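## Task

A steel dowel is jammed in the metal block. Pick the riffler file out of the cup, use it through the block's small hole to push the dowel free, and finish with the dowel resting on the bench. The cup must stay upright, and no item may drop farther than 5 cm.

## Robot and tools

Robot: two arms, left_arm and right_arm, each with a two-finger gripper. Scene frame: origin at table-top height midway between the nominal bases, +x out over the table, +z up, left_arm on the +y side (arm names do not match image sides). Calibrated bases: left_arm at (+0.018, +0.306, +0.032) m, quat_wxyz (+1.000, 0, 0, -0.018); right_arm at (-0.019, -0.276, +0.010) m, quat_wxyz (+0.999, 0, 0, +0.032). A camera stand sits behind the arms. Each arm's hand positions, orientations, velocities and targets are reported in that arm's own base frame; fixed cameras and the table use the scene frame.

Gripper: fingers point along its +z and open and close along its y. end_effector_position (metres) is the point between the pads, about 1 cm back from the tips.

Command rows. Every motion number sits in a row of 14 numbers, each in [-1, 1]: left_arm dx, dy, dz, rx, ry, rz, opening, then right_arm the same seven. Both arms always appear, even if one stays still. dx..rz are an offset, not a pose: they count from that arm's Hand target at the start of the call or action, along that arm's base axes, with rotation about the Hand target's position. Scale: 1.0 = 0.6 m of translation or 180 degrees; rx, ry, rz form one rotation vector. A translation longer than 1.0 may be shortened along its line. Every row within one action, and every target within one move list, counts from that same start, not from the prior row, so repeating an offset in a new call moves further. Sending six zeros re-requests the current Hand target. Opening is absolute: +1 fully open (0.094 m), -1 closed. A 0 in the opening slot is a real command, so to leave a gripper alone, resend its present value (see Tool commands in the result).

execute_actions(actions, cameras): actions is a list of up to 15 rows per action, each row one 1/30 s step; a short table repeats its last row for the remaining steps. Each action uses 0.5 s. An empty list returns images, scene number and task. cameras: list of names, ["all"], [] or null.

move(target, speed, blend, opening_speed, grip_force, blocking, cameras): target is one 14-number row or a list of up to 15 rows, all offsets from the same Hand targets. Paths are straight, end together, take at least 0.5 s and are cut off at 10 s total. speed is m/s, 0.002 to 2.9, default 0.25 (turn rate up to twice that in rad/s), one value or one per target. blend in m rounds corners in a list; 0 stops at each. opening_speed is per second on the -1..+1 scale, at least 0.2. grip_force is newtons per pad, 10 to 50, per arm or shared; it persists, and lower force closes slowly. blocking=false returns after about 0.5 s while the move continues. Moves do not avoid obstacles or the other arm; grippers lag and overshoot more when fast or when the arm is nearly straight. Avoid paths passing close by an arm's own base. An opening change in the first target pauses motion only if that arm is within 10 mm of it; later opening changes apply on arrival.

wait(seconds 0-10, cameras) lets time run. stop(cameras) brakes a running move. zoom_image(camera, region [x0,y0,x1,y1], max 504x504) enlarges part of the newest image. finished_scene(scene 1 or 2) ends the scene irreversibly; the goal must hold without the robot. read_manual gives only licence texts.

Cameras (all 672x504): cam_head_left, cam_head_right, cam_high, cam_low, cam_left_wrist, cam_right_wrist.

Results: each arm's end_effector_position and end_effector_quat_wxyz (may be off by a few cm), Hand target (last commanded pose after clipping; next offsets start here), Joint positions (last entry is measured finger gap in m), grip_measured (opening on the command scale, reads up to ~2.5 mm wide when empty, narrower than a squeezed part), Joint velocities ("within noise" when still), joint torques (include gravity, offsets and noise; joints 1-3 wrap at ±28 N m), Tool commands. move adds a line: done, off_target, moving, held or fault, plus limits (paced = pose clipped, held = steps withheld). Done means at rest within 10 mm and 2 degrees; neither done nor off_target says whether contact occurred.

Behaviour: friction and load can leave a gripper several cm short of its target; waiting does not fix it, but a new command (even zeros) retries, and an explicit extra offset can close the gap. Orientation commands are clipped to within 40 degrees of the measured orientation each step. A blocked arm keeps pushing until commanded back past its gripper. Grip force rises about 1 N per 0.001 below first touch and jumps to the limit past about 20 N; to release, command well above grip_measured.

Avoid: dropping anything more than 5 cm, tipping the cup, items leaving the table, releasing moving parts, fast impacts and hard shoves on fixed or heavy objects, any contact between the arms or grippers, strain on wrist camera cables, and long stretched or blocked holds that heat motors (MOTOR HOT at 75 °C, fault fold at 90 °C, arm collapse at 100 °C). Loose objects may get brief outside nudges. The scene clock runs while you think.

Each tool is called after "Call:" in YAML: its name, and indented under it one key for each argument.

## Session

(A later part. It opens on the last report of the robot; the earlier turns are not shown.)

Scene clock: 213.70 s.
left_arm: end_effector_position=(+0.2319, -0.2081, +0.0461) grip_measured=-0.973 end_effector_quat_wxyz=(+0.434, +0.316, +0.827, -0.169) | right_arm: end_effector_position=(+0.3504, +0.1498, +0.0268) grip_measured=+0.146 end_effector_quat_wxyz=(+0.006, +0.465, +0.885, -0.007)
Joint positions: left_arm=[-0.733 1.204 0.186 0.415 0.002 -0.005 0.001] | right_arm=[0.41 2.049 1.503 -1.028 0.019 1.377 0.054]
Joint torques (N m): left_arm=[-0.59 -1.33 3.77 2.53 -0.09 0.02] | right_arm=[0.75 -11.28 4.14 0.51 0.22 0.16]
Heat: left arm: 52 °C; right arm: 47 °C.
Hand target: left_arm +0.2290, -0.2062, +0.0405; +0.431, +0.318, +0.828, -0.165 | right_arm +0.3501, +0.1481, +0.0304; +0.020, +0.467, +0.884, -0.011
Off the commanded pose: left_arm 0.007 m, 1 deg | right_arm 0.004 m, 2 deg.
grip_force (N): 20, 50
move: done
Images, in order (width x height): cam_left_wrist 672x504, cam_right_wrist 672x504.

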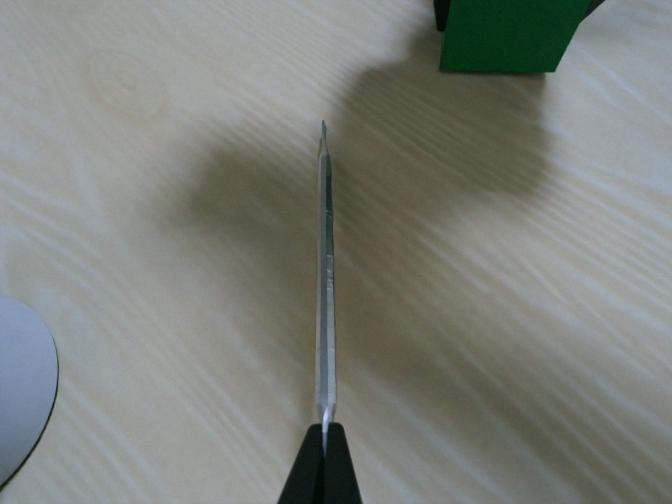

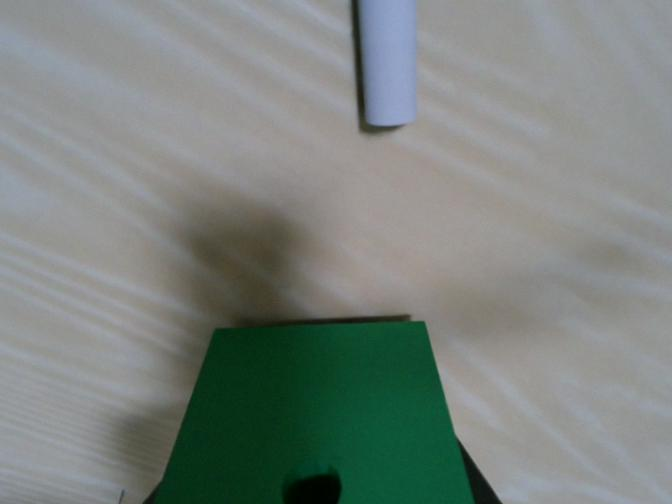

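Call:
move:
  target: [0.004,-0.0035,-0.053,0,0,0,-1,0,0,-0.0133,0,0,0,-0.03]
  speed: 0.04
  cameras: ["cam_left_wrist", "cam_right_wrist"]

Scene clock: 215.40 s.
left_arm: end_effector_position=(+0.2342, -0.2101, +0.0124) grip_measured=-0.972 end_effector_quat_wxyz=(+0.432, +0.316, +0.828, -0.168) | right_arm: end_effector_position=(+0.3509, +0.1501, +0.0221) grip_measured=+0.146 end_effector_quat_wxyz=(+0.009, +0.465, +0.885, -0.004)
Joint positions: left_arm=[-0.733 1.486 0.131 0.749 0.002 -0.005 0.001] | right_arm=[0.41 2.049 1.484 -1.001 0.019 1.377 0.054]
Joint torques (N m): left_arm=[-0.55 -2 2.71 2.57 -0.1 0.03] | right_arm=[0.77 -10.43 4.18 0.52 0.21 0.14]
Heat: left arm: 52 °C; right arm: 47 °C.
Hand target: left_arm +0.2314, -0.2083, +0.0087; +0.431, +0.318, +0.828, -0.165 | right_arm +0.3500, +0.1481, +0.0224; +0.019, +0.467, +0.884, -0.011
Off the commanded pose: left_arm 0.005 m, 0 deg | right_arm 0.002 m, 1 deg.
grip_force (N): 20, 50
move: done
Images, in order (width x height): cam_left_wrist 672x504, cam_right_wrist 672x504.

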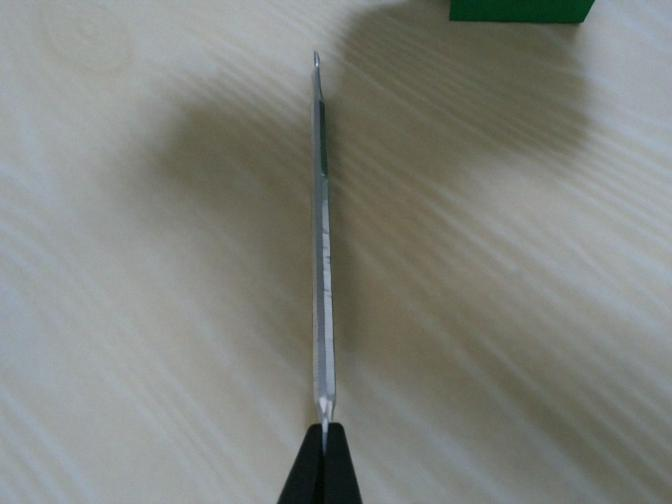

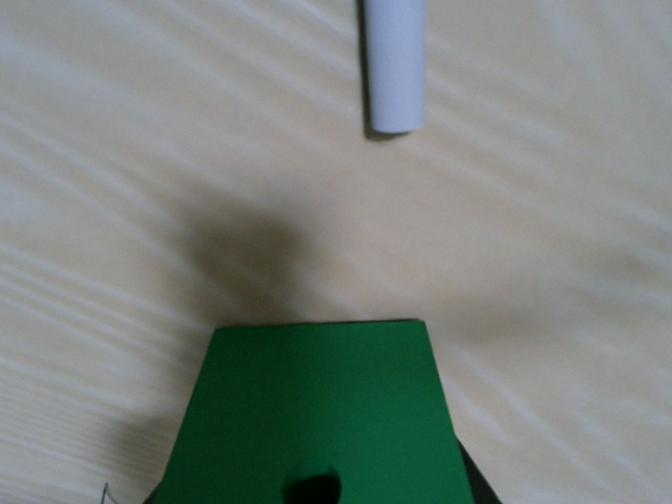

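Call:
move:
  target: [0,0,-0.01,0,0,0,-1,0,0,-0.0067,0.0069,0.0047,0,-0.03]
  speed: 0.03
  cameras: ["cam_left_wrist", "cam_right_wrist"]

Scene clock: 217.17 s.
left_arm: end_effector_position=(+0.2354, -0.2112, +0.0085) grip_measured=-0.972 end_effector_quat_wxyz=(+0.437, +0.315, +0.825, -0.170) | right_arm: end_effector_position=(+0.3522, +0.1515, +0.0221) grip_measured=+0.146 end_effector_quat_wxyz=(+0.010, +0.465, +0.885, +0.000)
Joint positions: left_arm=[-0.733 1.545 0.123 0.826 0.002 -0.005 0.001] | right_arm=[0.41 2.049 1.484 -0.994 0.014 1.377 0.054]
Joint torques (N m): left_arm=[-0.54 -2.17 2.33 2.48 -0.09 0.04] | right_arm=[-0.36 -9.66 3.92 0.54 0.03 0.06]
Heat: left arm: 52 °C; right arm: 47 °C.
Hand target: left_arm +0.2314, -0.2083, +0.0026; +0.431, +0.318, +0.828, -0.165 | right_arm +0.3500, +0.1481, +0.0183; +0.008, +0.467, +0.884, -0.004
Off the commanded pose: left_arm 0.008 m, 1 deg | right_arm 0.006 m, 1 deg.
grip_force (N): 20, 50
move: done
Images, in order (width x height): cam_left_wrist 672x504, cam_right_wrist 672x504.

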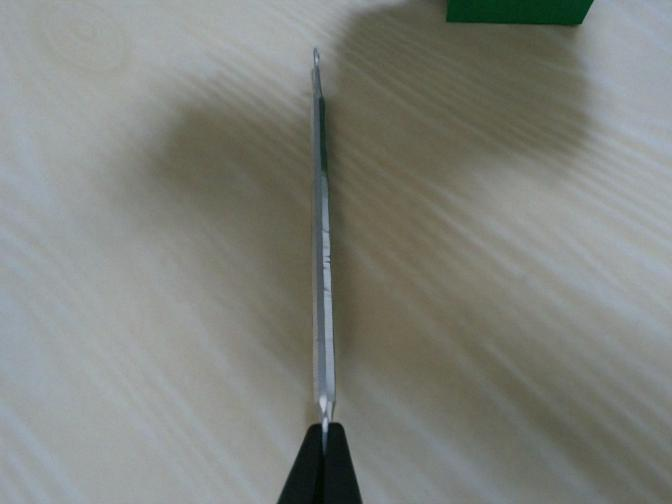

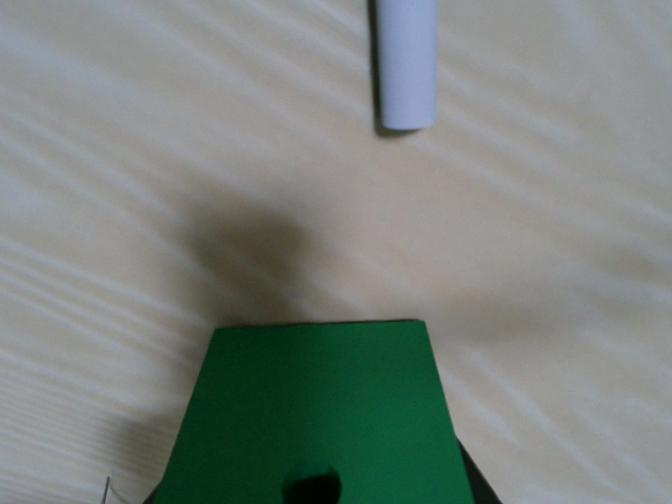

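Call:
move:
  target: [0,0,0,0,0,0,-0.3,0.003,0.0045,0.004,0,0,0,0.65]
  speed: 0.03
  opening_speed: 0.3
  cameras: ["cam_left_wrist", "cam_right_wrist"]

Scene clock: 220.33 s.
left_arm: end_effector_position=(+0.2354, -0.2112, +0.0086) grip_measured=-0.302 end_effector_quat_wxyz=(+0.437, +0.315, +0.825, -0.170) | right_arm: end_effector_position=(+0.3522, +0.1515, +0.0221) grip_measured=+0.648 end_effector_quat_wxyz=(+0.009, +0.465, +0.885, +0.000)
Joint positions: left_arm=[-0.733 1.545 0.123 0.827 0.002 -0.005 0.033] | right_arm=[0.41 2.049 1.484 -0.994 0.014 1.377 0.077]
Joint torques (N m): left_arm=[-0.61 -2.07 2.41 2.5 -0.08 0.05] | right_arm=[0.02 -9.13 5.49 0.37 0.02 0.08]
Heat: left arm: 52 °C; right arm: 46 °C.
Hand target: left_arm +0.2314, -0.2083, +0.0026; +0.431, +0.318, +0.828, -0.165 | right_arm +0.3518, +0.1508, +0.0207; +0.008, +0.467, +0.884, -0.004
Off the commanded pose: left_arm 0.008 m, 1 deg | right_arm 0.002 m, 1 deg.
grip_force (N): 20, 50
move: done
Images, in order (width x height): cam_left_wrist 672x504, cam_right_wrist 672x504.

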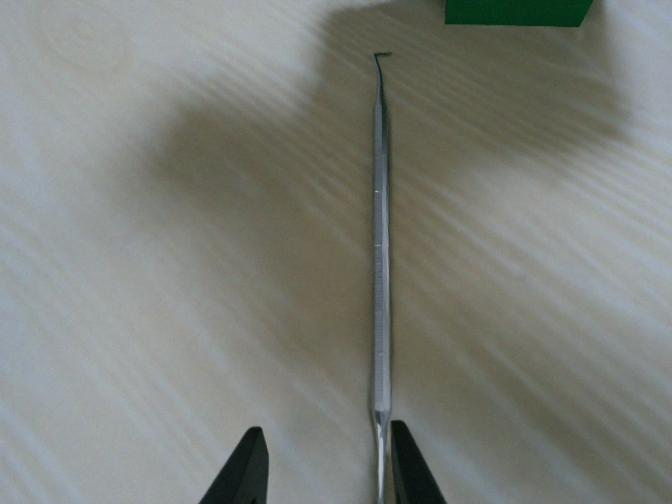

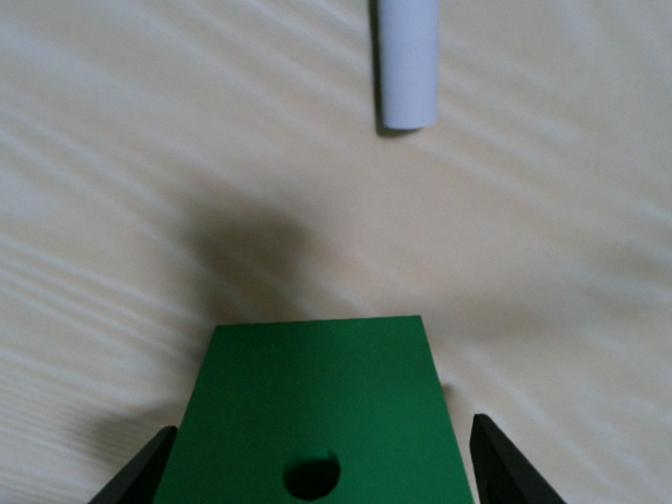

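Call:
move:
  target:
    - [0,0,0,0,0,0,0.0,0,0,0,0,0,0,0.95]
    - [-0.01,0.009,0.17,0,0,0,0.0,0,0,0.2,0,0,0,0.95]
  speed: 0.08
  opening_speed: 0.4
  cameras: ["all"]

Scene clock: 224.03 s.
left_arm: end_effector_position=(+0.2196, -0.1970, +0.0841) grip_measured=-0.002 end_effector_quat_wxyz=(+0.410, +0.320, +0.839, -0.160) | right_arm: end_effector_position=(+0.3523, +0.1516, +0.1287) grip_measured=+0.948 end_effector_quat_wxyz=(+0.001, +0.465, +0.885, -0.010)
Joint positions: left_arm=[-0.733 0.931 0.315 -0.045 0.002 -0.005 0.047] | right_arm=[0.41 2.025 1.878 -1.437 0.014 1.377 0.092]
Joint torques (N m): left_arm=[-0.59 -2.48 8.94 2.19 -0.08 0.03] | right_arm=[0.1 -11.04 7.02 0.18 0.03 0.08]
Heat: left arm: 52 °C; right arm: 46 °C.
Hand target: left_arm +0.2254, -0.2029, +0.1046; +0.431, +0.318, +0.828, -0.165 | right_arm +0.3518, +0.1508, +0.1407; +0.008, +0.467, +0.884, -0.005
Off the commanded pose: left_arm 0.022 m, 3 deg | right_arm 0.012 m, 1 deg.
grip_force (N): 20, 50
move: off_target (left_arm, right_arm)

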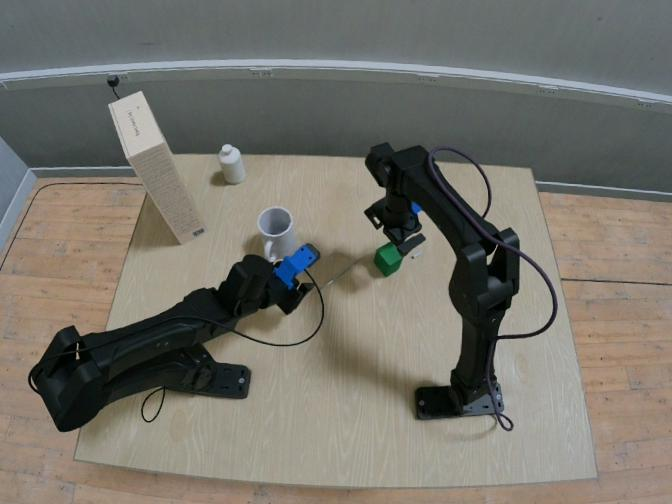

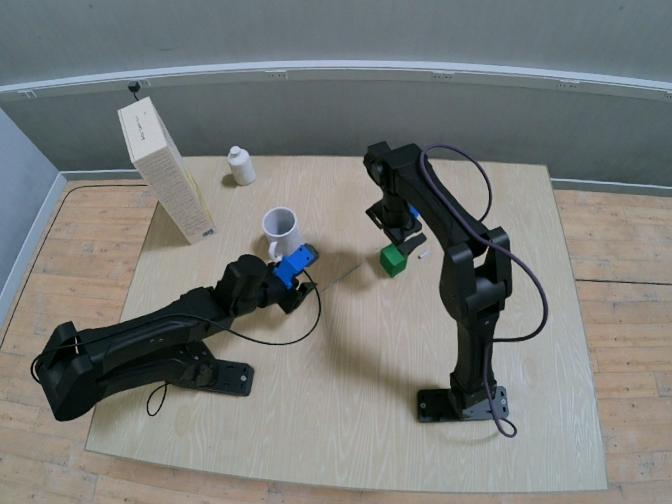

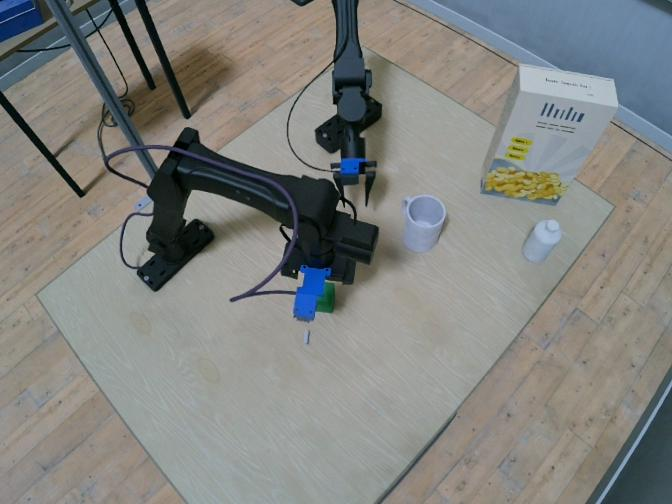

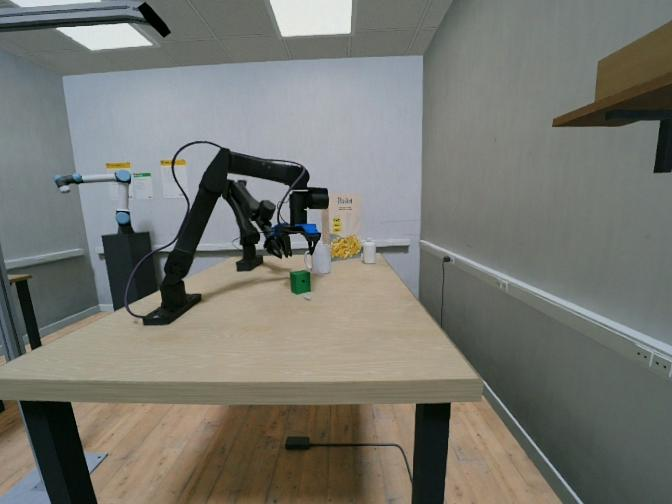

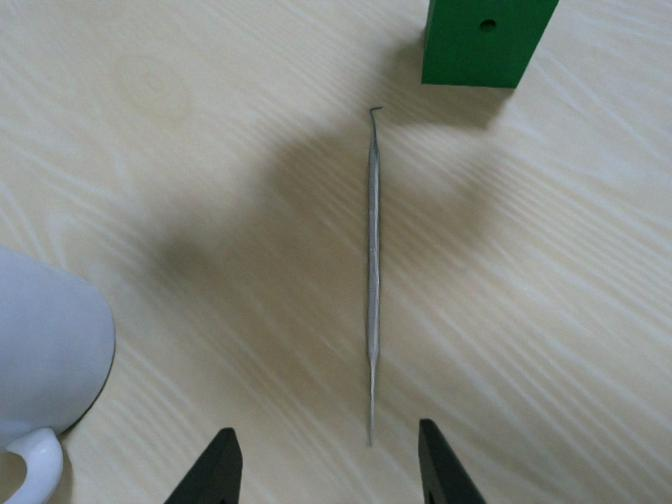

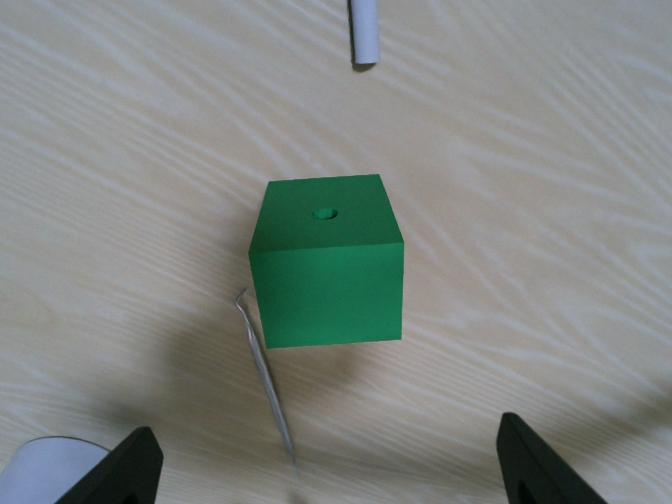

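Call:
finished_scene:
  scene: 2

The scene is finished: the task was done.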